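# Pack the unpowered desk robot arm into the floor case

## Task

Move the small unpowered robot arm from the desk into the open case on the floor. Its joints are limp and swing when pushed. It must sit deep enough for the lid to close and must be at rest. Don't let it drop more than a few centimetres, which can count as failure. Release it and move the robot away afterwards. The robot must not tip over or finish leaning.

## Robot and tools

ROBOT. TidyBot++: a wheeled base (0.54 m long, 0.50 m wide, 0.38 m tall) carrying one seven-joint arm with a two-finger gripper. The shoulder sits 0.12 m ahead of the base centre and 0.68 m above the floor. Link lengths: upper arm 0.42 m, forearm 0.31 m, wrist to hand point 0.31 m. The arm starts folded with the hand pointing down, reaching about 0.08 m past the base front. Cameras: base_camera (pinhole, 644x364) and wrist_camera (fisheye, 644x476), which looks along the hand.

FRAMES. All positions are in metres. Base frame: origin on the floor below the base centre, x forward, y left, z up. The odometry frame is the base frame as it stood when the scene began. hand_pose is given in the base frame. Its point is halfway between the finger pads. The hand's own z axis runs out along the fingers, and the fingers close along its y axis. Closed fingertips reach about 20 mm beyond that point.

move. Runs one action. Every motion in it starts at once.
- base: an object with any of three keys. Each is an offset from where the base last reported itself.
  - translate_m: metres, forward positive, -2 to 2.
  - strafe_m: metres, left positive, -2 to 2.
  - rotate_rad: radians, counter-clockwise from above positive, -6.3 to 6.3.
  Translations are measured along the base axes at the command's start. Combined translations drive in a straight line.
- joints: an object of absolute targets by name.
  - joint_1_rad to joint_7_rad are in radians. joint_2_rad is limited to ±2.249, joint_4_rad to ±2.579 and joint_6_rad to ±2.099. Joints 1, 3, 5 and 7 turn without limit and take the shorter way, so to turn further send steps under half a turn.
  - Signs: joint_1_rad positive turns the arm clockwise from above, the opposite of rotate_rad. joint_2_rad at 0 holds the upper arm vertical, and positive leans it forward. joint_4_rad negative bends the forearm forward when joint_3_rad is 3.14. joint_6_rad negative bends the hand forward. With the hand pointing down, joint_7_rad positive twists it counter-clockwise from above.
  - gripper_pos runs from 0 (open, gap about 85 mm) to 1 (closed). The gap is roughly 85 x (1 - gripper_pos) mm. Fully closed fingers squeeze hard and keep squeezing.
- target: one list of seven numbers [x, y, z, qw, qx, qy, qz]. This is an absolute hand pose in the base frame: metres, then a unit quaternion. When target is used, joints may contain only gripper_pos.
- speeds: per-key caps for this action only. translate_m and strafe_m take 0.05 to 0.5 m/s, and rotate_rad takes 0.1 to 1.57 rad/s. If you both translate and strafe, put the speed under only one of those keys.
- blocking: true or omitted returns once everything is still. false returns within about half a second while the motion continues.
- cameras: a list of camera names, "all", or [] for no images.

wait takes seconds (0 to 10) and cameras. stop brakes every running motion. zoom_image takes camera and region [x0, y0, x1, y1] in image pixels, with the origin at the top left and at most 504x504. finished_scene takes the current scene number and ends the scene for good.

RESULTS.
- move: done, or the worst status among the motions.
- base_status, joint_status, hand_status: status words are done, moving, off_target, not_followed, stopped, contact_stop, time_out, torque_fault and limit_stop_at_motor_heat.
- hand_pose: where the hand is. hand_target: where the hand would be if every joint reached its target.
- joint_positions: joint angles in radians.
- motor_effort: percent of each motor's maximum, with the peak of the last action in brackets.
- Motor temperatures: one value per arm joint.
- base_odometry: x, y and heading in radians, from wheel turns only, so slip counts as travel.
- base_tilt: degrees forward and right.
- on_its_own: what the robot did that you did not command.
- pictures: the order of the returned images.
- Warnings: "joint command not followed" (self-collision check), "pose unreachable", "ARM HIT", MOTOR HOT and OVER-TEMPERATURE FAULT.
A refused call, contact_stop, time_out or torque fault cancels the rest of that reply's move, wait and finished_scene calls.

HAND CONTROL.
- Targets usually end off_target, within about 3 cm. To correct, add (wanted position - hand_pose position) to the last target's x, y, z.
- To keep the hand still, especially when loaded, resend hand_target, not hand_pose.
- A held load makes the arm sag, and the correction above removes it. Never command a loaded joint to the angle it currently reads.
- A hand pointing down reaches at most about 0.94 m above the floor, and only close to the base.
- Poses low and close in front can fail or drive the arm into the base.
- The arm does not avoid furniture and keeps pushing when blocked.
- When a held object touches down, hand_pose stops descending even as commands go lower.

HAZARDS.
- The base accelerates at up to 0.5 m/s2.
- Driving or turning while the arm is caught on something about 0.6 m or higher can tip the robot. So can stretched-out sideways swings or reaching far out over nearby furniture.
- Torque sensors stop the arm for 10 s if a joint exceeds 104.5 N m (joints 1 to 4) or 51.3 N m (joints 5 to 7). A load's weight counts toward this.
- Holding loads or straining toward an unreachable pose heats the motors. At 75 °C the arm goes limp for 30 to 60 s.
- Something may briefly nudge loose objects.

FOR THIS JOB.
- The limp arm's links will swing, so grip a solid part firmly, but not crushingly while it still rests on the desk.
- Carry it slowly, without fast swings or pulling on the gripper.
- Lower it until it rests inside the case, below the lid line, before opening the fingers. Release only when it has stopped moving.
- Then raise the hand and back away.
- Avoid drops, slams, hard hits and strong pushes, and keep base_tilt near zero.

Each tool is called after "Call:" as name(argument=value, ...), one argument or row to a line, values as JSON.

## Session

Call:
move(
)

Scene clock: 0.00 s.
Motor temperatures (°C): [31 27 25 28 40 33 38]
base_odometry: x=+0.000 y=+0.000 heading=+0.000
base_tilt: forward=+0.2 right=-0.8
base_status: not commanded
joint_positions: joint_1_rad=-0.002 joint_2_rad=-0.314 joint_3_rad=+3.167 joint_4_rad=-2.525 joint_5_rad=-0.011 joint_6_rad=-0.892 joint_7_rad=+1.532 gripper_pos=+0.000
joint_status: not commanded
motor_effort: joint_1_rad=+1 joint_2_rad=-2 joint_3_rad=+0 joint_4_rad=+14 joint_5_rad=-1 joint_6_rad=-1 joint_7_rad=+0
hand_pose: x=+0.2532 y=+0.0018 z=+0.5832 quat_wxyz=(-0.008, +0.999, -0.034, +0.019) (m; base frame)
hand_target: x=+0.2531 y=+0.0018 z=+0.5831 quat_wxyz=(-0.008, +0.999, -0.034, +0.019) (m; base frame)
hand_status: not commanded
pictures: base_camera, wrist_camera

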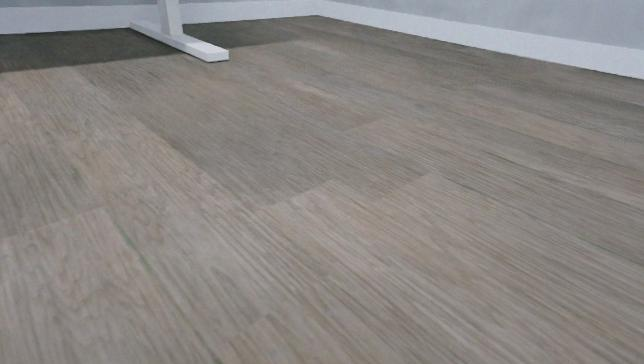

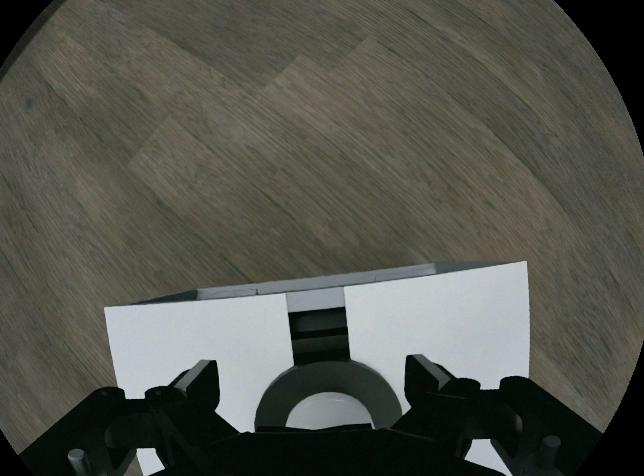

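Call:
move(
  joints={"joint_1_rad":0,"joint_2_rad":-0.3,"joint_3_rad":3.14,"joint_4_rad":-1.8,"joint_5_rad":0,"joint_6_rad":-0.3,"joint_7_rad":1.57},
)

Scene clock: 3.87 s.
Motor temperatures (°C): [31 27 25 28 40 33 38]
move: done
base_odometry: x=+0.000 y=+0.000 heading=+0.000
base_tilt: forward=+0.2 right=-0.8
base_status: not commanded
joint_positions: joint_1_rad=-0.002 joint_2_rad=-0.314 joint_3_rad=+3.157 joint_4_rad=-1.806 joint_5_rad=-0.011 joint_6_rad=-0.346 joint_7_rad=+1.533 gripper_pos=+0.000
joint_status: all done
motor_effort: joint_1_rad=+1(2) joint_2_rad=-10(10) joint_3_rad=+0(1) joint_4_rad=+23(23) joint_5_rad=-1(2) joint_6_rad=+7(8) joint_7_rad=+0(1)
hand_pose: x=+0.6028 y=-0.0052 z=+1.0242 quat_wxyz=(-0.014, +0.795, -0.025, +0.606) (m; base frame)
hand_target: x=+0.6114 y=+0.0023 z=+1.0353 quat_wxyz=(-0.001, +0.783, +0.000, +0.622) (m; base frame)
hand_status: not commanded
pictures: base_camera, wrist_camera

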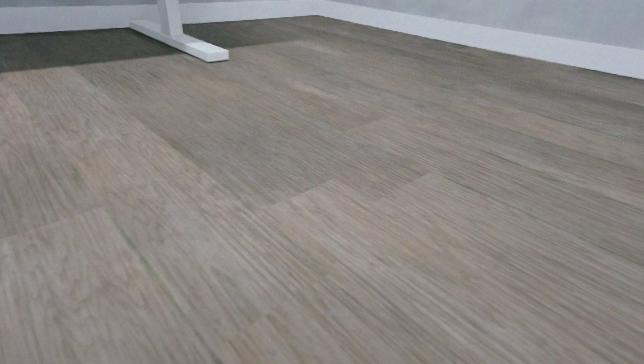

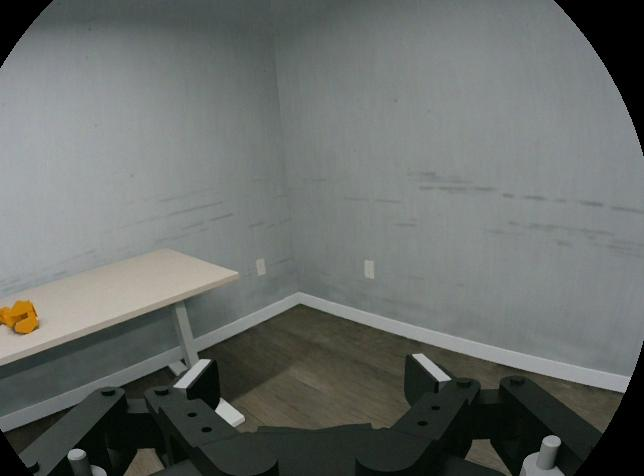

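Call:
move(
  base={"rotate_rad":0.75},
)

Call:
zoom_image(
  camera="wrist_camera",
  region=[120, 100, 500, 400],
)

Scene clock: 7.53 s.
Motor temperatures (°C): [31 27 25 28 40 34 38]
move: done
base_odometry: x=+0.000 y=+0.000 heading=+0.750
base_tilt: forward=+0.2 right=-0.8
base_status: done
joint_positions: joint_1_rad=-0.002 joint_2_rad=-0.314 joint_3_rad=+3.144 joint_4_rad=-1.806 joint_5_rad=-0.011 joint_6_rad=-0.341 joint_7_rad=+1.533 gripper_pos=+0.000
joint_status: not commanded
motor_effort: joint_1_rad=+1(3) joint_2_rad=-10(11) joint_3_rad=+0(3) joint_4_rad=+23(23) joint_5_rad=-1(1) joint_6_rad=+7(9) joint_7_rad=+0(1)
hand_pose: x=+0.6031 y=+0.0024 z=+1.0258 quat_wxyz=(-0.017, +0.793, -0.018, +0.608) (m; base frame)
hand_target: x=+0.6114 y=+0.0023 z=+1.0353 quat_wxyz=(-0.001, +0.783, +0.000, +0.622) (m; base frame)
hand_status: not commanded
pictures: base_camera, wrist_camera

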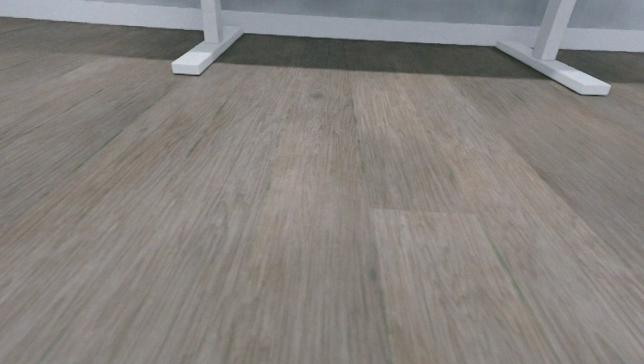

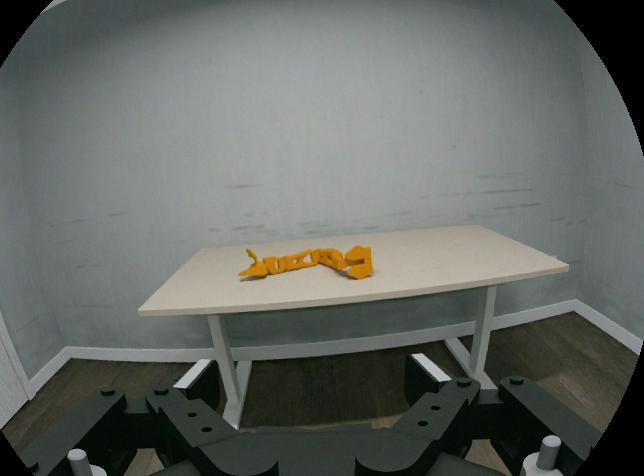

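Scaled by 1.326.

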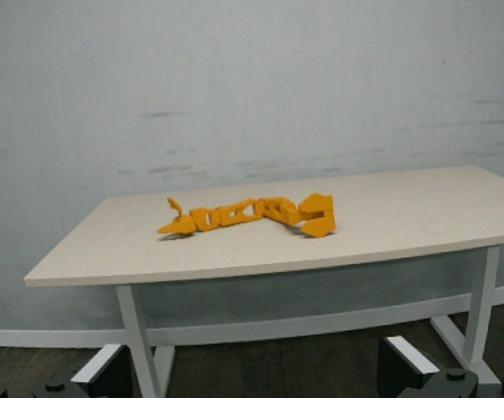

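Call:
move(
  base={"rotate_rad":1.4},
)

Call:
move(
  base={"rotate_rad":1.4},
)

Call:
move(
  base={"rotate_rad":1.4},
)

Scene clock: 11.83 s.
Motor temperatures (°C): [31 27 25 28 40 34 38]
move: done
base_odometry: x=+0.000 y=+0.000 heading=+2.149
base_tilt: forward=+0.2 right=-0.8
base_status: done
joint_positions: joint_1_rad=-0.003 joint_2_rad=-0.313 joint_3_rad=+3.139 joint_4_rad=-1.806 joint_5_rad=-0.011 joint_6_rad=-0.340 joint_7_rad=+1.533 gripper_pos=+0.000
joint_status: not commanded
motor_effort: joint_1_rad=+1(3) joint_2_rad=-10(12) joint_3_rad=+0(3) joint_4_rad=+23(23) joint_5_rad=-1(2) joint_6_rad=+8(8) joint_7_rad=+0(0)
hand_pose: x=+0.6034 y=+0.0053 z=+1.0257 quat_wxyz=(-0.017, +0.793, -0.016, +0.608) (m; base frame)
hand_target: x=+0.6114 y=+0.0023 z=+1.0353 quat_wxyz=(-0.001, +0.783, +0.000, +0.622) (m; base frame)
hand_status: not commanded
pictures: base_camera, wrist_camera

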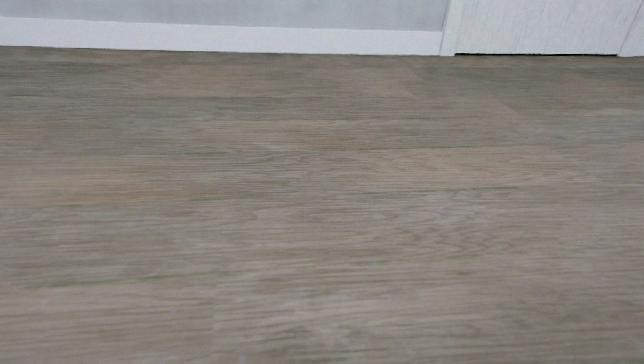

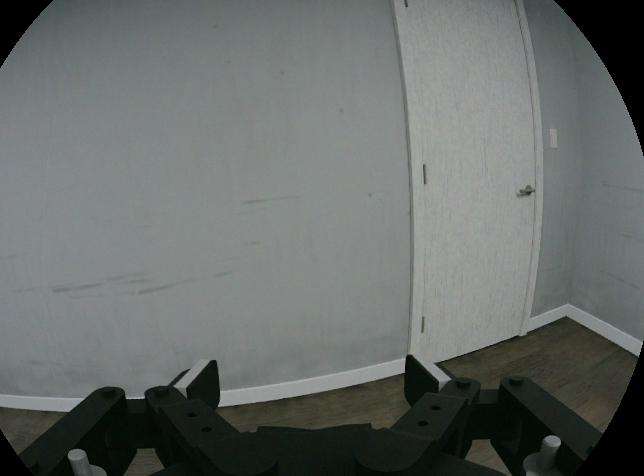

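Scene clock: 14.07 s.
Motor temperatures (°C): [31 27 25 28 40 34 38]
move: done
base_odometry: x=+0.000 y=+0.000 heading=-2.735
base_tilt: forward=+0.2 right=-0.8
base_status: done
joint_positions: joint_1_rad=-0.003 joint_2_rad=-0.313 joint_3_rad=+3.137 joint_4_rad=-1.806 joint_5_rad=-0.011 joint_6_rad=-0.340 joint_7_rad=+1.533 gripper_pos=+0.000
joint_status: not commanded
motor_effort: joint_1_rad=+1(3) joint_2_rad=-10(12) joint_3_rad=-1(3) joint_4_rad=+23(23) joint_5_rad=+0(2) joint_6_rad=+8(8) joint_7_rad=+0(1)
hand_pose: x=+0.6036 y=+0.0065 z=+1.0256 quat_wxyz=(-0.018, +0.793, -0.015, +0.608) (m; base frame)
hand_target: x=+0.6114 y=+0.0023 z=+1.0353 quat_wxyz=(-0.001, +0.783, +0.000, +0.622) (m; base frame)
hand_status: not commanded
pictures: base_camera, wrist_camera

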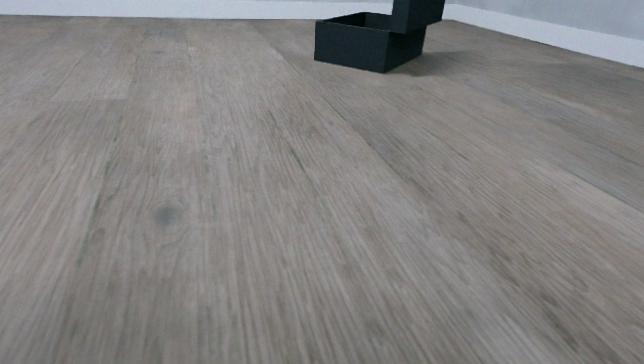

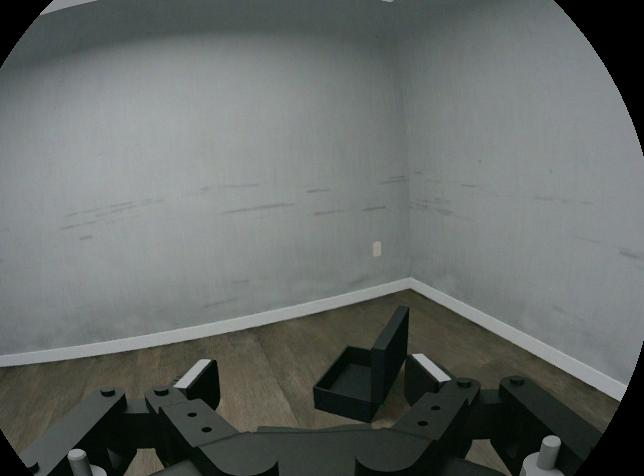

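Scene clock: 16.30 s.
Motor temperatures (°C): [31 27 25 28 40 34 38]
move: done
base_odometry: x=+0.000 y=+0.000 heading=-1.335
base_tilt: forward=+0.2 right=-0.8
base_status: done
joint_positions: joint_1_rad=-0.003 joint_2_rad=-0.312 joint_3_rad=+3.136 joint_4_rad=-1.806 joint_5_rad=-0.011 joint_6_rad=-0.339 joint_7_rad=+1.533 gripper_pos=+0.000
joint_status: not commanded
motor_effort: joint_1_rad=+1(3) joint_2_rad=-10(12) joint_3_rad=+0(3) joint_4_rad=+23(23) joint_5_rad=+0(2) joint_6_rad=+8(8) joint_7_rad=+0(1)
hand_pose: x=+0.6037 y=+0.0070 z=+1.0255 quat_wxyz=(-0.018, +0.793, -0.014, +0.608) (m; base frame)
hand_target: x=+0.6114 y=+0.0023 z=+1.0353 quat_wxyz=(-0.001, +0.783, +0.000, +0.622) (m; base frame)
hand_status: not commanded
pictures: base_camera, wrist_camera

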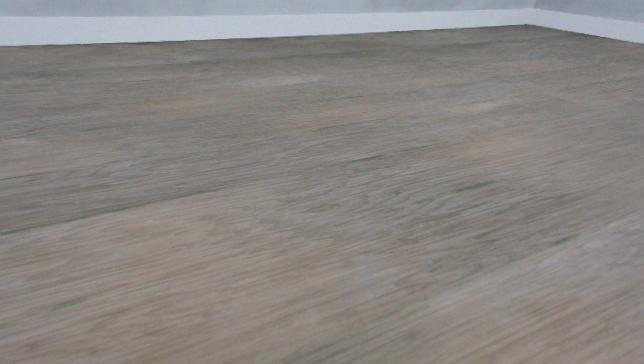

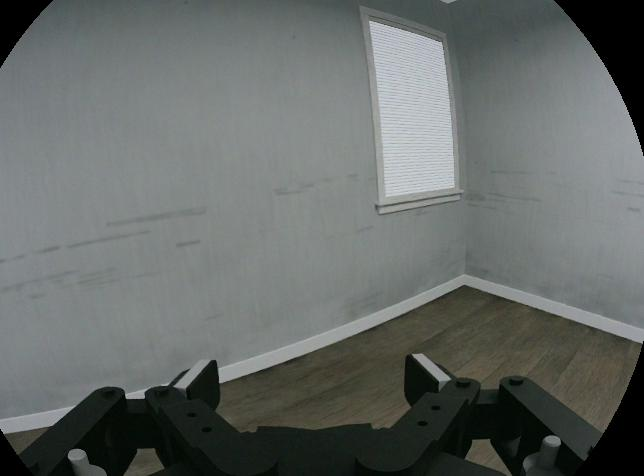

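Call:
move(
  base={"rotate_rad":2.085},
  cameras=["base_camera"],
)

Call:
move(
  base={"translate_m":0.5},
  joints={"joint_2_rad":-0.5,"joint_4_rad":-1.8,"joint_6_rad":-0.9},
)

Scene clock: 36.43 s.
Motor temperatures (°C): [31 27 25 28 40 34 38]
move: done
base_odometry: x=+0.000 y=+0.000 heading=+0.749
base_tilt: forward=+0.2 right=-0.8
base_status: done
joint_positions: joint_1_rad=-0.002 joint_2_rad=-0.311 joint_3_rad=+3.138 joint_4_rad=-1.806 joint_5_rad=-0.011 joint_6_rad=-0.339 joint_7_rad=+1.533 gripper_pos=+0.000
joint_status: not commanded
motor_effort: joint_1_rad=+1(2) joint_2_rad=-10(13) joint_3_rad=+0(3) joint_4_rad=+23(23) joint_5_rad=-1(2) joint_6_rad=+8(8) joint_7_rad=+0(0)
hand_pose: x=+0.6041 y=+0.0053 z=+1.0251 quat_wxyz=(-0.017, +0.794, -0.016, +0.608) (m; base frame)
hand_target: x=+0.6114 y=+0.0023 z=+1.0353 quat_wxyz=(-0.001, +0.783, +0.000, +0.622) (m; base frame)
hand_status: not commanded
pictures: base_camera

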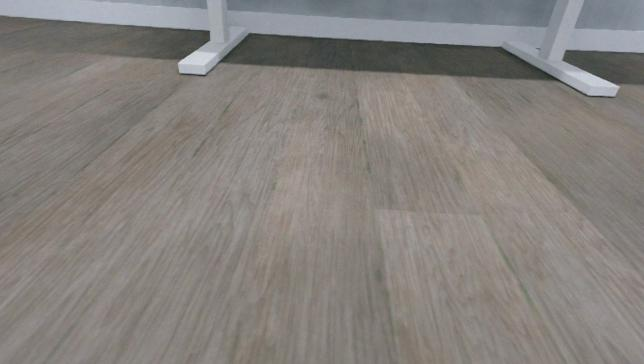

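Scene clock: 38.53 s.
Motor temperatures (°C): [31 27 25 28 40 34 38]
move: done
base_odometry: x=+0.366 y=+0.341 heading=+0.750
base_tilt: forward=+0.2 right=-0.8
base_status: done
joint_positions: joint_1_rad=-0.002 joint_2_rad=-0.490 joint_3_rad=+3.138 joint_4_rad=-1.806 joint_5_rad=-0.011 joint_6_rad=-0.865 joint_7_rad=+1.533 gripper_pos=+0.000
joint_status: all done
motor_effort: joint_1_rad=+1(1) joint_2_rad=-3(11) joint_3_rad=+0(1) joint_4_rad=+22(23) joint_5_rad=-1(2) joint_6_rad=+6(9) joint_7_rad=+0(0)
hand_pose: x=+0.4802 y=+0.0061 z=+0.9542 quat_wxyz=(-0.015, +0.887, -0.016, +0.462) (m; base frame)
hand_target: x=+0.4718 y=+0.0020 z=+0.9519 quat_wxyz=(+0.000, +0.891, +0.000, +0.454) (m; base frame)
hand_status: not commanded
pictures: base_camera, wrist_camera

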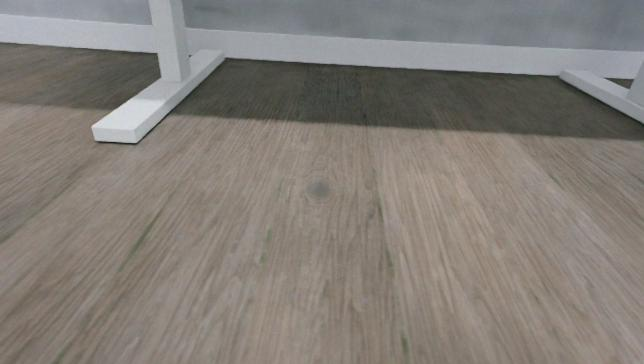

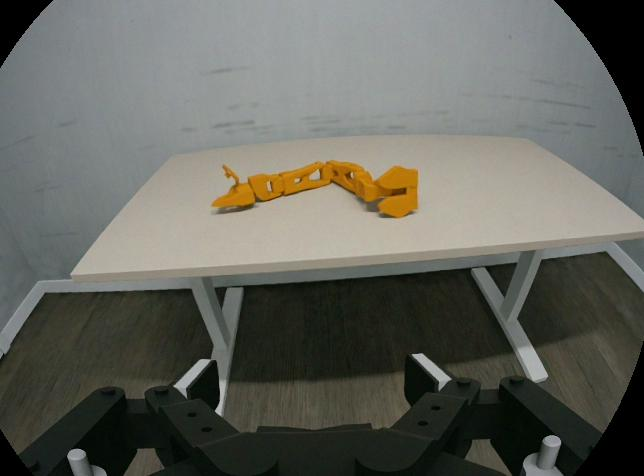

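Call:
zoom_image(
  camera="wrist_camera",
  region=[190, 130, 450, 250],
)

Scaled by 1.938.

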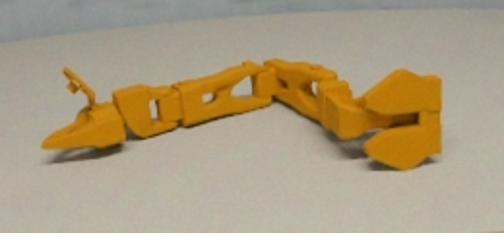

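Call:
move(
  base={"translate_m":0.33},
  joints={"joint_2_rad":-0.026,"joint_4_rad":-1.2,"joint_6_rad":-1.445},
)

Call:
zoom_image(
  camera="wrist_camera",
  region=[100, 20, 500, 320],
)

Scene clock: 54.40 s.
Motor temperatures (°C): [31 27 25 28 40 34 38]
move: done
base_odometry: x=+0.608 y=+0.566 heading=+0.751
base_tilt: forward=+0.2 right=-0.8
base_status: done
joint_positions: joint_1_rad=-0.002 joint_2_rad=-0.034 joint_3_rad=+3.138 joint_4_rad=-1.211 joint_5_rad=-0.011 joint_6_rad=-1.407 joint_7_rad=+1.533 gripper_pos=+0.000
joint_status: all done
motor_effort: joint_1_rad=+1(2) joint_2_rad=-17(22) joint_3_rad=+0(1) joint_4_rad=+19(22) joint_5_rad=-1(1) joint_6_rad=+4(7) joint_7_rad=+0(0)
hand_pose: x=+0.5595 y=+0.0070 z=+0.9590 quat_wxyz=(-0.011, +0.961, -0.015, +0.275) (m; base frame)
hand_target: x=+0.5534 y=+0.0021 z=+0.9542 quat_wxyz=(+0.000, +0.966, +0.000, +0.258) (m; base frame)
hand_status: not commanded
pictures: base_camera, wrist_camera

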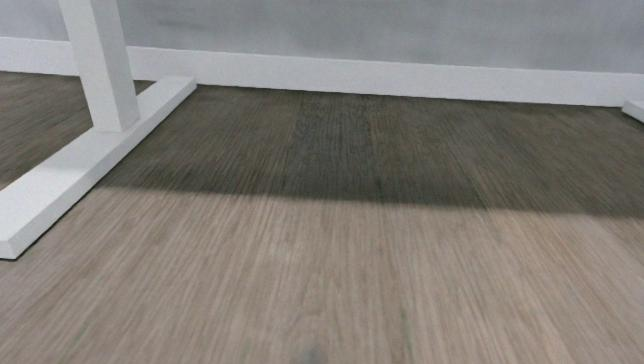

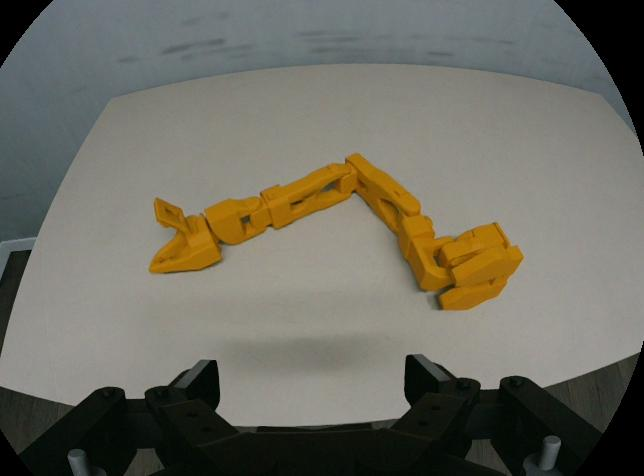

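Scaled by 1.260.

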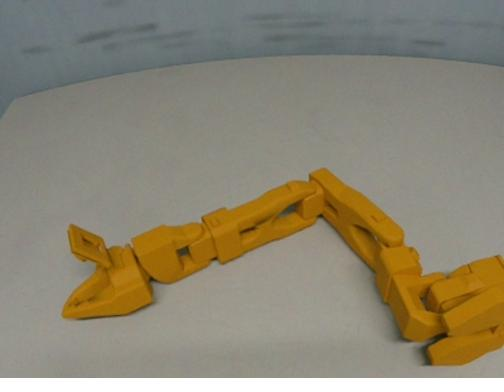

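Call:
move(
  base={"translate_m":-0.7},
  cameras=[],
)

Call:
move(
  base={"rotate_rad":2.73},
  cameras=[],
)

Call:
move(
  base={"translate_m":0.7},
)

Scene clock: 63.97 s.
Motor temperatures (°C): [31 27 25 28 40 34 38]
move: done
base_odometry: x=+0.096 y=+0.088 heading=+0.751
base_tilt: forward=+0.2 right=-0.8
base_status: done
joint_positions: joint_1_rad=-0.002 joint_2_rad=-0.037 joint_3_rad=+3.138 joint_4_rad=-1.206 joint_5_rad=-0.011 joint_6_rad=-1.419 joint_7_rad=+1.533 gripper_pos=+0.000
joint_status: not commanded
motor_effort: joint_1_rad=+1(4) joint_2_rad=-17(22) joint_3_rad=-1(4) joint_4_rad=+19(20) joint_5_rad=-1(2) joint_6_rad=+4(5) joint_7_rad=+0(0)
hand_pose: x=+0.5566 y=+0.0072 z=+0.9606 quat_wxyz=(-0.011, +0.962, -0.015, +0.273) (m; base frame)
hand_target: x=+0.5534 y=+0.0021 z=+0.9542 quat_wxyz=(+0.000, +0.966, +0.000, +0.258) (m; base frame)
hand_status: not commanded
pictures: none
No camera images: "cameras" was empty.

Scene clock: 67.07 s.
Motor temperatures (°C): [31 28 25 28 40 34 38]
move: done
base_odometry: x=+0.096 y=+0.088 heading=-2.803
base_tilt: forward=+0.2 right=-0.8
base_status: done
joint_positions: joint_1_rad=-0.001 joint_2_rad=-0.033 joint_3_rad=+3.138 joint_4_rad=-1.206 joint_5_rad=-0.011 joint_6_rad=-1.419 joint_7_rad=+1.533 gripper_pos=+0.000
joint_status: not commanded
motor_effort: joint_1_rad=+1(3) joint_2_rad=-17(20) joint_3_rad=+0(3) joint_4_rad=+19(19) joint_5_rad=+0(2) joint_6_rad=+4(5) joint_7_rad=+0(1)
hand_pose: x=+0.5575 y=+0.0070 z=+0.9591 quat_wxyz=(-0.011, +0.962, -0.015, +0.272) (m; base frame)
hand_target: x=+0.5534 y=+0.0021 z=+0.9542 quat_wxyz=(+0.000, +0.966, +0.000, +0.258) (m; base frame)
hand_status: not commanded
pictures: none
No camera images: "cameras" was empty.

Scene clock: 69.77 s.
Motor temperatures (°C): [31 28 25 28 40 34 38]
move: done
base_odometry: x=-0.564 y=-0.145 heading=-2.802
base_tilt: forward=+0.2 right=-0.8
base_status: done
joint_positions: joint_1_rad=-0.001 joint_2_rad=-0.030 joint_3_rad=+3.138 joint_4_rad=-1.206 joint_5_rad=-0.011 joint_6_rad=-1.419 joint_7_rad=+1.533 gripper_pos=+0.000
joint_status: not commanded
motor_effort: joint_1_rad=+1(2) joint_2_rad=-17(20) joint_3_rad=+0(1) joint_4_rad=+19(20) joint_5_rad=-1(2) joint_6_rad=+3(5) joint_7_rad=+0(0)
hand_pose: x=+0.5584 y=+0.0070 z=+0.9576 quat_wxyz=(-0.011, +0.963, -0.015, +0.270) (m; base frame)
hand_target: x=+0.5534 y=+0.0021 z=+0.9542 quat_wxyz=(+0.000, +0.966, +0.000, +0.258) (m; base frame)
hand_status: not commanded
pictures: base_camera, wrist_camera

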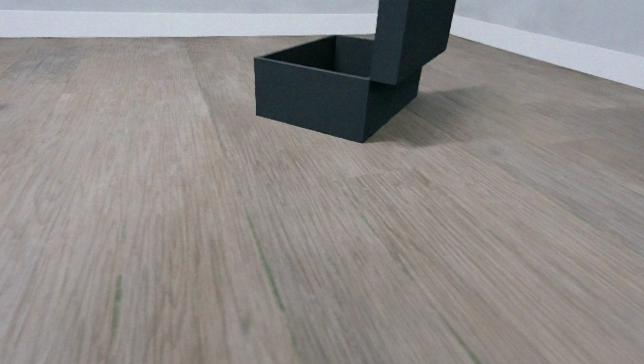

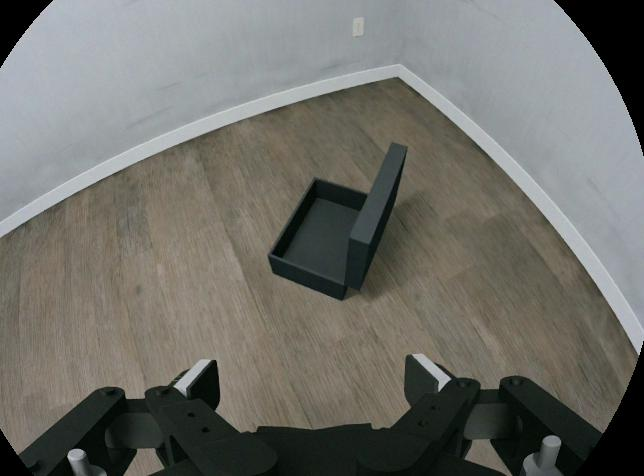

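Call:
move(
  base={"rotate_rad":-2.731},
  cameras=[],
)

Call:
move(
  base={"translate_m":1.0,"strafe_m":-0.36},
)

Scene clock: 106.07 s.
Motor temperatures (°C): [31 28 25 28 40 34 38]
move: done
base_odometry: x=-0.564 y=-0.145 heading=+0.751
base_tilt: forward=+0.2 right=-0.8
base_status: done
joint_positions: joint_1_rad=+0.000 joint_2_rad=-0.030 joint_3_rad=+3.139 joint_4_rad=-1.206 joint_5_rad=-0.011 joint_6_rad=-1.419 joint_7_rad=+1.533 gripper_pos=+0.000
joint_status: not commanded
motor_effort: joint_1_rad=+1(3) joint_2_rad=-17(20) joint_3_rad=+0(3) joint_4_rad=+19(20) joint_5_rad=-1(2) joint_6_rad=+4(4) joint_7_rad=+0(0)
hand_pose: x=+0.5584 y=+0.0060 z=+0.9576 quat_wxyz=(-0.011, +0.963, -0.016, +0.270) (m; base frame)
hand_target: x=+0.5534 y=+0.0021 z=+0.9542 quat_wxyz=(+0.000, +0.966, +0.000, +0.258) (m; base frame)
hand_status: not commanded
pictures: none
No camera images: "cameras" was empty.

Scene clock: 109.40 s.
Motor temperatures (°C): [31 28 25 28 40 34 38]
move: done
base_odometry: x=+0.412 y=+0.274 heading=+0.750
base_tilt: forward=+0.2 right=-0.8
base_status: done
joint_positions: joint_1_rad=+0.000 joint_2_rad=-0.029 joint_3_rad=+3.139 joint_4_rad=-1.205 joint_5_rad=-0.011 joint_6_rad=-1.419 joint_7_rad=+1.533 gripper_pos=+0.000
joint_status: not commanded
motor_effort: joint_1_rad=+1(2) joint_2_rad=-17(20) joint_3_rad=+0(1) joint_4_rad=+19(20) joint_5_rad=-1(2) joint_6_rad=+3(5) joint_7_rad=+0(0)
hand_pose: x=+0.5587 y=+0.0060 z=+0.9572 quat_wxyz=(-0.011, +0.963, -0.016, +0.270) (m; base frame)
hand_target: x=+0.5534 y=+0.0021 z=+0.9542 quat_wxyz=(+0.000, +0.966, +0.000, +0.258) (m; base frame)
hand_status: not commanded
pictures: base_camera, wrist_camera

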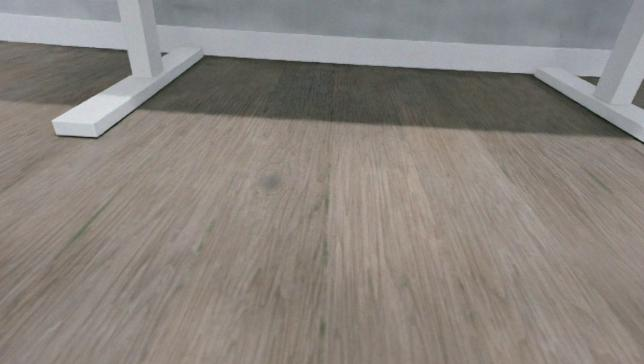

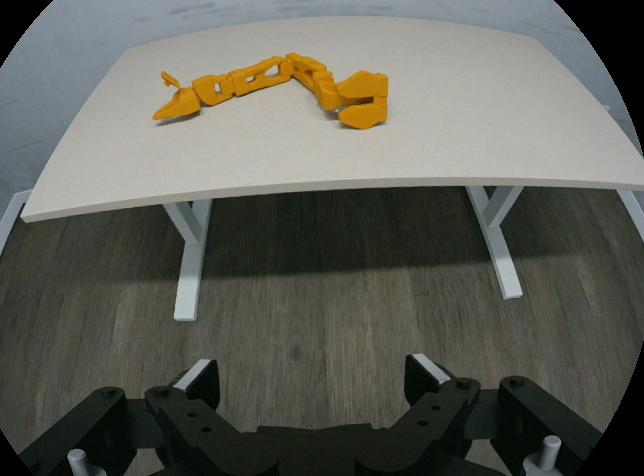

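Call:
move(
  base={"translate_m":0.48},
  joints={"joint_2_rad":-0.2,"joint_4_rad":-1.5,"joint_6_rad":-1.5,"joint_1_rad":0.0,"joint_3_rad":3.14,"joint_5_rad":0.0,"joint_7_rad":1.6},
)

Call:
zoom_image(
  camera="wrist_camera",
  region=[50, 0, 550, 400],
)

Scene clock: 115.60 s.
Motor temperatures (°C): [31 28 25 28 40 34 38]
move: done
base_odometry: x=+0.764 y=+0.601 heading=+0.750
base_tilt: forward=+0.2 right=-0.8
base_status: done
joint_positions: joint_1_rad=+0.000 joint_2_rad=-0.189 joint_3_rad=+3.139 joint_4_rad=-1.486 joint_5_rad=-0.011 joint_6_rad=-1.466 joint_7_rad=+1.558 gripper_pos=+0.000
joint_status: all done
motor_effort: joint_1_rad=+1(2) joint_2_rad=-11(18) joint_3_rad=+0(2) joint_4_rad=+19(20) joint_5_rad=-2(2) joint_6_rad=+3(4) joint_7_rad=+0(1)
hand_pose: x=+0.4576 y=+0.0058 z=+0.8910 quat_wxyz=(-0.007, +0.982, -0.004, +0.188) (m; base frame)
hand_target: x=+0.4426 y=+0.0019 z=+0.8849 quat_wxyz=(+0.003, +0.985, +0.015, +0.170) (m; base frame)
hand_status: not commanded
pictures: base_camera, wrist_camera

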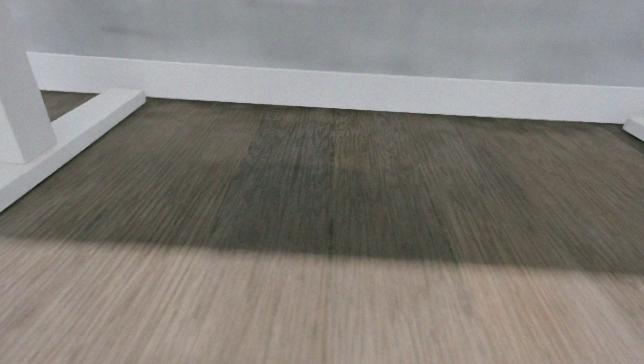

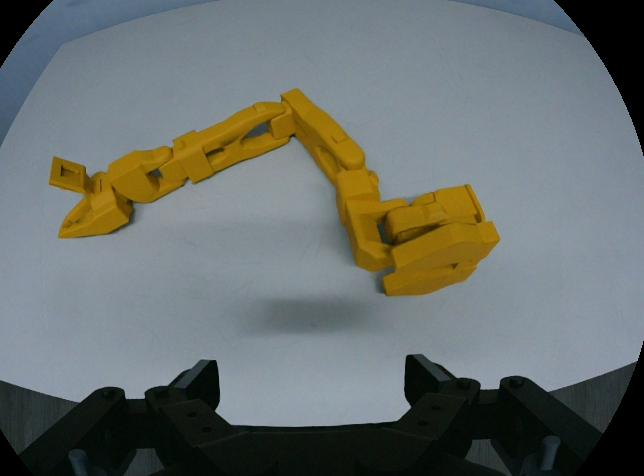

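Scaled by 1.008.

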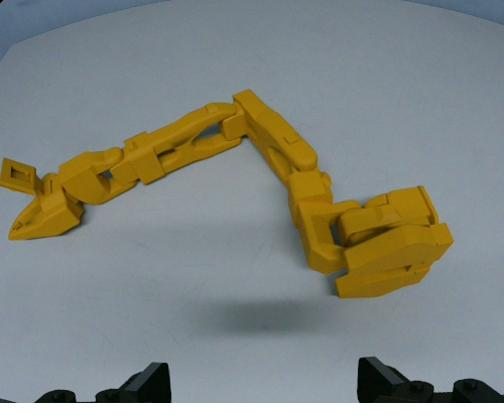

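Call:
move(
  base={"translate_m":0.1,"strafe_m":0.08},
  speeds={"translate_m":0.2},
  joints={"gripper_pos":1.0},
)

Call:
move(
  target=[0.615, 0.148, 0.85, 0, 1, 0, 0],
)

Scene clock: 156.20 s.
Motor temperatures (°C): [31 28 25 28 40 34 38]
move: done
base_odometry: x=+0.783 y=+0.728 heading=+0.750
base_tilt: forward=+0.2 right=-0.8
base_status: done
joint_positions: joint_1_rad=+0.000 joint_2_rad=-0.193 joint_3_rad=+3.139 joint_4_rad=-1.486 joint_5_rad=-0.011 joint_6_rad=-1.468 joint_7_rad=+1.559 gripper_pos=+0.999
joint_status: all done
motor_effort: joint_1_rad=+1(2) joint_2_rad=-11(13) joint_3_rad=+0(2) joint_4_rad=+19(19) joint_5_rad=-1(2) joint_6_rad=+2(3) joint_7_rad=+0(0)
hand_pose: x=+0.4563 y=+0.0058 z=+0.8922 quat_wxyz=(-0.007, +0.982, -0.004, +0.190) (m; base frame)
hand_target: x=+0.4426 y=+0.0019 z=+0.8849 quat_wxyz=(+0.003, +0.985, +0.015, +0.170) (m; base frame)
hand_status: not commanded
pictures: base_camera, wrist_camera

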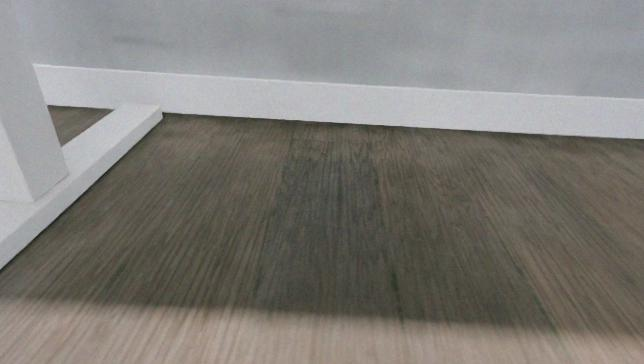

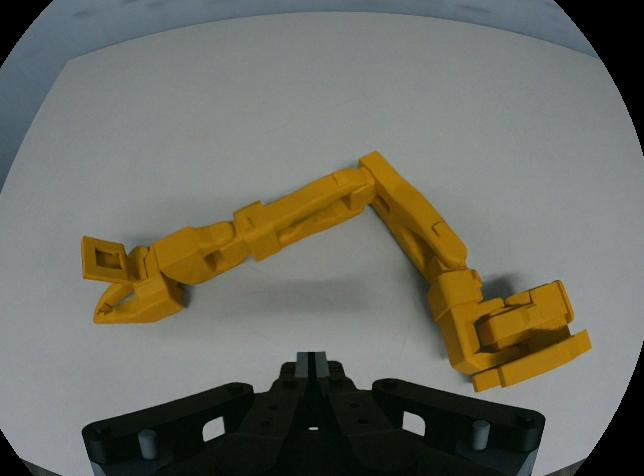

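Scene clock: 158.43 s.
Motor temperatures (°C): [31 28 25 28 40 34 38]
move: off_target
base_odometry: x=+0.783 y=+0.728 heading=+0.750
base_tilt: forward=+0.2 right=-0.8
base_status: not commanded
joint_positions: joint_1_rad=-0.289 joint_2_rad=+0.556 joint_3_rad=+3.160 joint_4_rad=-0.588 joint_5_rad=-0.011 joint_6_rad=-1.947 joint_7_rad=+1.336 gripper_pos=+0.999
joint_status: not commanded
motor_effort: joint_1_rad=+1(2) joint_2_rad=-35(37) joint_3_rad=-1(2) joint_4_rad=+16(19) joint_5_rad=-1(2) joint_6_rad=+0(3) joint_7_rad=+0(0)
hand_pose: x=+0.6220 y=+0.1475 z=+0.8580 quat_wxyz=(-0.006, +0.999, +0.021, +0.024) (m; base frame)
hand_target: x=+0.6150 y=+0.1480 z=+0.8500 quat_wxyz=(+0.000, +1.000, +0.000, +0.000) (m; base frame)
hand_status: off_target (0.011 m and 3.8 deg from the pose sent, 0.217 m and 21.9 deg at the start)
pictures: base_camera, wrist_camera

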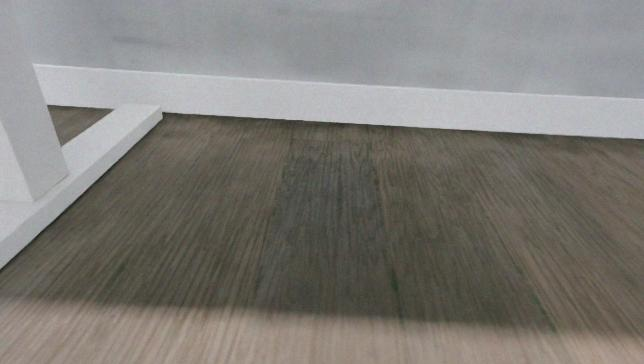

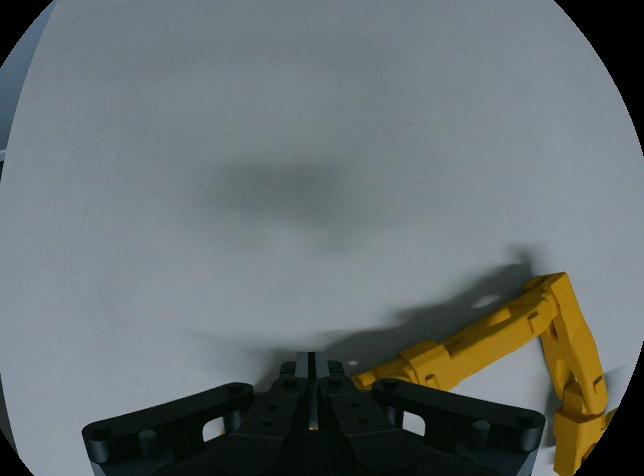

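Call:
move(
  target=[0.61, 0.150, 0.752, 0, 1, 0, 0],
)

Scene clock: 166.13 s.
Motor temperatures (°C): [31 28 25 28 40 34 38]
move: off_target
base_odometry: x=+0.783 y=+0.728 heading=+0.750
base_tilt: forward=+0.2 right=-0.8
base_status: not commanded
joint_positions: joint_1_rad=-0.289 joint_2_rad=+0.507 joint_3_rad=+3.160 joint_4_rad=-1.028 joint_5_rad=-0.011 joint_6_rad=-1.647 joint_7_rad=+1.320 gripper_pos=+0.999
joint_status: not commanded
motor_effort: joint_1_rad=+1(1) joint_2_rad=-34(36) joint_3_rad=-1(2) joint_4_rad=+17(18) joint_5_rad=-1(1) joint_6_rad=-2(2) joint_7_rad=+0(0)
hand_pose: x=+0.6048 y=+0.1417 z=+0.7497 quat_wxyz=(+0.004, +1.000, +0.012, -0.020) (m; base frame)
hand_target: x=+0.6100 y=+0.1500 z=+0.7520 quat_wxyz=(+0.000, +1.000, +0.000, +0.000) (m; base frame)
hand_status: off_target (0.010 m and 2.7 deg from the pose sent, 0.107 m and 3.8 deg at the start)
pictures: base_camera, wrist_camera

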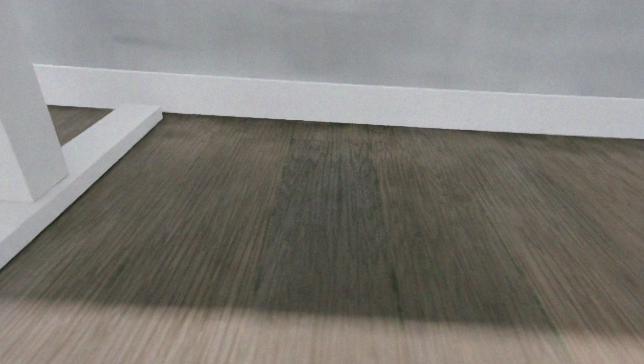

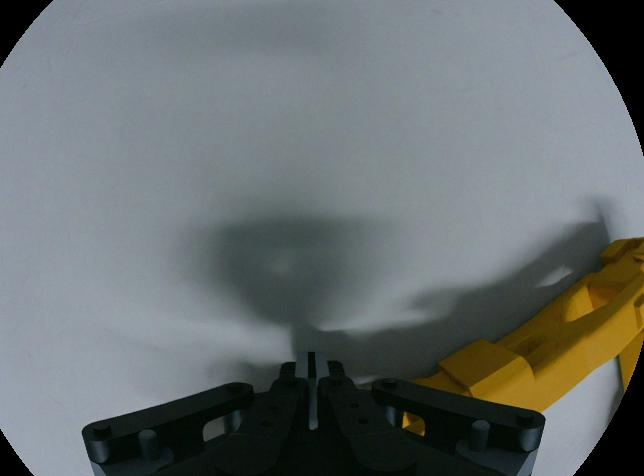

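Call:
move(
  target=[0.547, 0.122, 0.752, 0, 1, 0, 0],
  cameras=["wrist_camera"],
)

Call:
move(
  target=[0.502, 0.087, 0.752, 0, 1, 0, 0],
  cameras=["wrist_camera"],
)

Scene clock: 171.87 s.
Motor temperatures (°C): [31 28 25 28 40 34 38]
move: off_target
base_odometry: x=+0.783 y=+0.728 heading=+0.750
base_tilt: forward=+0.2 right=-0.8
base_status: not commanded
joint_positions: joint_1_rad=-0.267 joint_2_rad=+0.325 joint_3_rad=+3.130 joint_4_rad=-1.292 joint_5_rad=-0.011 joint_6_rad=-1.550 joint_7_rad=+1.320 gripper_pos=+0.999
joint_status: not commanded
motor_effort: joint_1_rad=+1(2) joint_2_rad=-28(35) joint_3_rad=-1(2) joint_4_rad=+17(17) joint_5_rad=-1(2) joint_6_rad=-2(3) joint_7_rad=+0(0)
hand_pose: x=+0.5412 y=+0.1252 z=+0.7548 quat_wxyz=(-0.004, +1.000, +0.013, -0.014) (m; base frame)
hand_target: x=+0.5470 y=+0.1220 z=+0.7520 quat_wxyz=(+0.000, +1.000, +0.000, +0.000) (m; base frame)
hand_status: off_target (0.007 m and 2.3 deg from the pose sent, 0.061 m and 2.7 deg at the start)
pictures: wrist_camera

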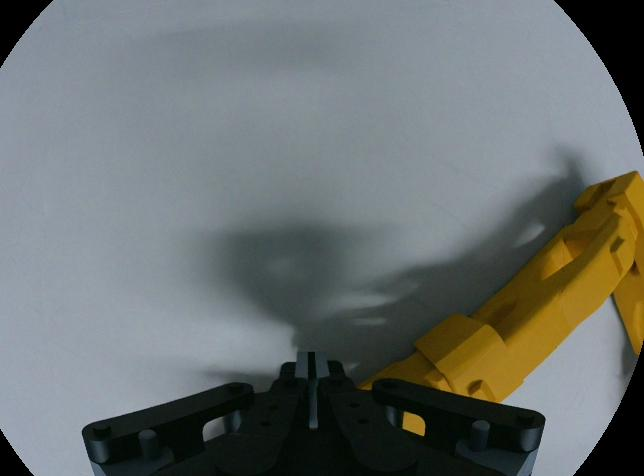

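Scene clock: 172.97 s.
Motor temperatures (°C): [31 28 25 28 40 34 38]
move: off_target
base_odometry: x=+0.783 y=+0.728 heading=+0.750
base_tilt: forward=+0.2 right=-0.8
base_status: not commanded
joint_positions: joint_1_rad=-0.195 joint_2_rad=+0.202 joint_3_rad=+3.112 joint_4_rad=-1.463 joint_5_rad=-0.011 joint_6_rad=-1.509 joint_7_rad=+1.320 gripper_pos=+0.999
joint_status: not commanded
motor_effort: joint_1_rad=+1(2) joint_2_rad=-24(28) joint_3_rad=-1(1) joint_4_rad=+17(17) joint_5_rad=+0(1) joint_6_rad=-3(3) joint_7_rad=+0(0)
hand_pose: x=+0.4951 y=+0.0899 z=+0.7535 quat_wxyz=(-0.004, +1.000, -0.014, -0.018) (m; base frame)
hand_target: x=+0.5020 y=+0.0870 z=+0.7520 quat_wxyz=(+0.000, +1.000, +0.000, +0.000) (m; base frame)
hand_status: off_target (0.008 m and 2.7 deg from the pose sent, 0.055 m and 2.3 deg at the start)
pictures: wrist_camera

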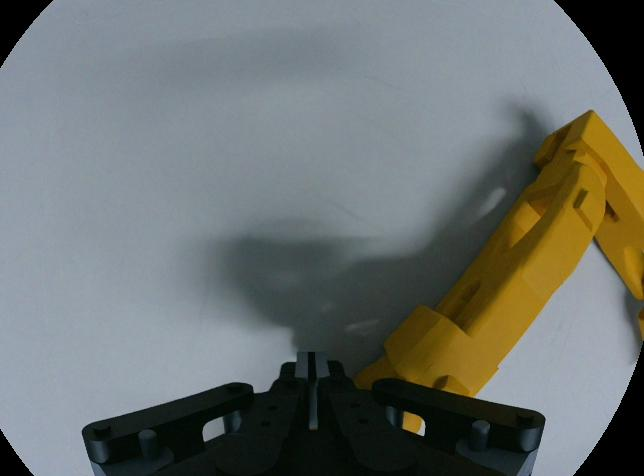

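Call:
move(
  target=[0.467, 0.040, 0.752, 0, 1, 0, 0],
  cameras=[],
)

Call:
move(
  target=[0.452, -0.005, 0.752, 0, 1, 0, 0],
  cameras=["wrist_camera"],
)

Scene clock: 176.77 s.
Motor temperatures (°C): [31 28 25 28 40 34 38]
move: off_target
base_odometry: x=+0.783 y=+0.728 heading=+0.750
base_tilt: forward=+0.2 right=-0.8
base_status: not commanded
joint_positions: joint_1_rad=-0.095 joint_2_rad=+0.099 joint_3_rad=+3.111 joint_4_rad=-1.584 joint_5_rad=-0.011 joint_6_rad=-1.486 joint_7_rad=+1.415 gripper_pos=+0.999
joint_status: not commanded
motor_effort: joint_1_rad=+1(3) joint_2_rad=-20(24) joint_3_rad=+0(1) joint_4_rad=+17(18) joint_5_rad=-1(1) joint_6_rad=-1(3) joint_7_rad=+0(0)
hand_pose: x=+0.4608 y=+0.0475 z=+0.7541 quat_wxyz=(-0.005, +1.000, -0.016, -0.015) (m; base frame)
hand_target: x=+0.4670 y=+0.0400 z=+0.7520 quat_wxyz=(+0.000, +1.000, +0.000, +0.000) (m; base frame)
hand_status: off_target (0.010 m and 2.6 deg from the pose sent, 0.057 m and 2.7 deg at the start)
pictures: none
No camera images: "cameras" was empty.

Scene clock: 177.90 s.
Motor temperatures (°C): [31 28 25 28 40 34 38]
move: off_target
base_odometry: x=+0.783 y=+0.728 heading=+0.750
base_tilt: forward=+0.2 right=-0.8
base_status: not commanded
joint_positions: joint_1_rad=-0.014 joint_2_rad=+0.059 joint_3_rad=+3.159 joint_4_rad=-1.628 joint_5_rad=-0.011 joint_6_rad=-1.481 joint_7_rad=+1.550 gripper_pos=+0.999
joint_status: not commanded
motor_effort: joint_1_rad=+1(3) joint_2_rad=-18(20) joint_3_rad=-1(2) joint_4_rad=+16(17) joint_5_rad=-1(2) joint_6_rad=-1(2) joint_7_rad=+0(0)
hand_pose: x=+0.4481 y=+0.0036 z=+0.7545 quat_wxyz=(-0.005, +1.000, -0.013, -0.013) (m; base frame)
hand_target: x=+0.4520 y=-0.0050 z=+0.7520 quat_wxyz=(+0.000, +1.000, +0.000, +0.000) (m; base frame)
hand_status: off_target (0.010 m and 2.2 deg from the pose sent, 0.053 m and 2.6 deg at the start)
pictures: wrist_camera

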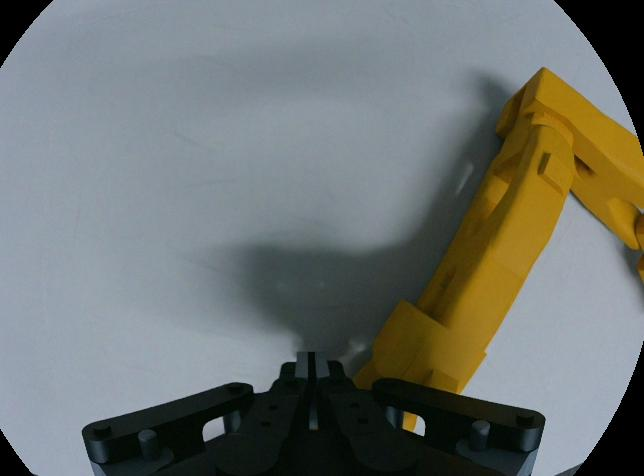

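Call:
move(
  target=[0.447, -0.035, 0.752, 0, 1, 0, 0],
  cameras=[],
)

Call:
move(
  target=[0.447, -0.02, 0.81, 0, 1, 0, 0],
  cameras=[],
)

Call:
move(
  target=[0.42, -0.09, 0.93, 0, 1, 0, 0],
  cameras=["wrist_camera"],
)

Scene clock: 182.20 s.
Motor temperatures (°C): [31 28 25 28 40 34 38]
move: done
base_odometry: x=+0.783 y=+0.728 heading=+0.750
base_tilt: forward=+0.2 right=-0.8
base_status: not commanded
joint_positions: joint_1_rad=+0.035 joint_2_rad=+0.053 joint_3_rad=+3.200 joint_4_rad=-1.635 joint_5_rad=-0.011 joint_6_rad=-1.481 joint_7_rad=+1.646 gripper_pos=+0.999
joint_status: not commanded
motor_effort: joint_1_rad=+1(3) joint_2_rad=-18(18) joint_3_rad=+0(2) joint_4_rad=+16(17) joint_5_rad=+0(2) joint_6_rad=-2(2) joint_7_rad=+0(0)
hand_pose: x=+0.4447 y=-0.0257 z=+0.7539 quat_wxyz=(-0.005, +1.000, -0.010, -0.013) (m; base frame)
hand_target: x=+0.4470 y=-0.0350 z=+0.7520 quat_wxyz=(+0.000, +1.000, +0.000, +0.000) (m; base frame)
hand_status: done (0.010 m and 2.0 deg from the pose sent, 0.039 m and 2.2 deg at the start)
pictures: none
No camera images: "cameras" was empty.

Scene clock: 183.33 s.
Motor temperatures (°C): [31 28 25 28 40 34 38]
move: off_target
base_odometry: x=+0.783 y=+0.728 heading=+0.750
base_tilt: forward=+0.2 right=-0.8
base_status: not commanded
joint_positions: joint_1_rad=+0.026 joint_2_rad=+0.046 joint_3_rad=+3.200 joint_4_rad=-1.484 joint_5_rad=-0.011 joint_6_rad=-1.593 joint_7_rad=+1.646 gripper_pos=+0.999
joint_status: not commanded
motor_effort: joint_1_rad=+1(1) joint_2_rad=-18(19) joint_3_rad=-1(1) joint_4_rad=+18(18) joint_5_rad=-1(1) joint_6_rad=-1(2) joint_7_rad=+0(0)
hand_pose: x=+0.4580 y=-0.0236 z=+0.8036 quat_wxyz=(-0.003, +1.000, -0.004, +0.010) (m; base frame)
hand_target: x=+0.4470 y=-0.0200 z=+0.8100 quat_wxyz=(+0.000, +1.000, +0.000, +0.000) (m; base frame)
hand_status: off_target (0.013 m and 1.3 deg from the pose sent, 0.056 m and 2.0 deg at the start)
pictures: none
No camera images: "cameras" was empty.

Scene clock: 184.97 s.
Motor temperatures (°C): [31 28 25 28 40 34 38]
move: off_target
base_odometry: x=+0.783 y=+0.728 heading=+0.750
base_tilt: forward=+0.2 right=-0.7
base_status: not commanded
joint_positions: joint_1_rad=+0.148 joint_2_rad=+0.050 joint_3_rad=+3.282 joint_4_rad=-1.046 joint_5_rad=-0.011 joint_6_rad=-1.991 joint_7_rad=+1.838 gripper_pos=+0.999
joint_status: not commanded
motor_effort: joint_1_rad=+1(2) joint_2_rad=-17(19) joint_3_rad=+0(2) joint_4_rad=+16(19) joint_5_rad=+0(2) joint_6_rad=-1(2) joint_7_rad=+0(0)
hand_pose: x=+0.4267 y=-0.0846 z=+0.9351 quat_wxyz=(+0.006, +1.000, -0.008, +0.027) (m; base frame)
hand_target: x=+0.4200 y=-0.0900 z=+0.9300 quat_wxyz=(+0.000, +1.000, +0.000, +0.000) (m; base frame)
hand_status: off_target (0.010 m and 3.3 deg from the pose sent, 0.148 m and 1.3 deg at the start)
pictures: wrist_camera

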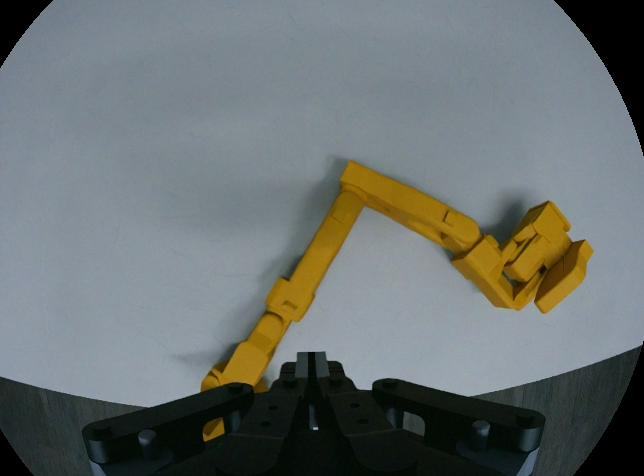

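Call:
move(
  target=[0.42, 0.035, 0.85, 0, 1, 0, 0],
  cameras=["wrist_camera"],
)

Scene clock: 217.70 s.
Motor temperatures (°C): [31 28 25 28 40 34 38]
move: off_target
base_odometry: x=+0.783 y=+0.728 heading=+0.750
base_tilt: forward=+0.2 right=-0.8
base_status: not commanded
joint_positions: joint_1_rad=-0.064 joint_2_rad=+0.004 joint_3_rad=+3.120 joint_4_rad=-1.381 joint_5_rad=-0.011 joint_6_rad=-1.798 joint_7_rad=+1.503 gripper_pos=+0.999
joint_status: not commanded
motor_effort: joint_1_rad=+1(2) joint_2_rad=-16(18) joint_3_rad=+0(2) joint_4_rad=+17(18) joint_5_rad=-1(2) joint_6_rad=-1(2) joint_7_rad=+0(0)
hand_pose: x=+0.4150 y=+0.0302 z=+0.8494 quat_wxyz=(-0.004, +1.000, +0.010, -0.021) (m; base frame)
hand_target: x=+0.4200 y=+0.0350 z=+0.8500 quat_wxyz=(+0.000, +1.000, +0.000, +0.000) (m; base frame)
hand_status: off_target (0.007 m and 2.7 deg from the pose sent, 0.147 m and 3.3 deg at the start)
pictures: wrist_camera

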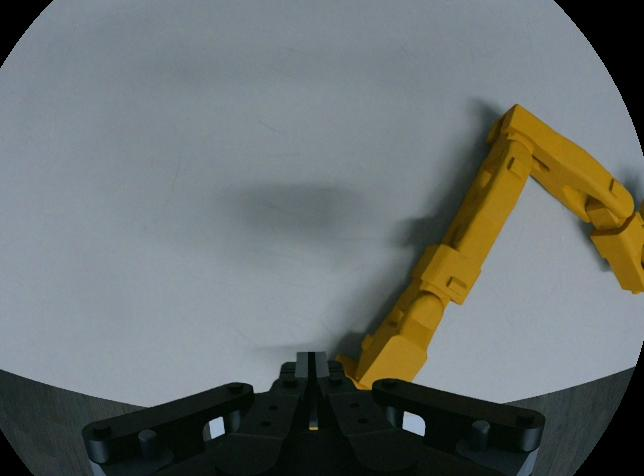

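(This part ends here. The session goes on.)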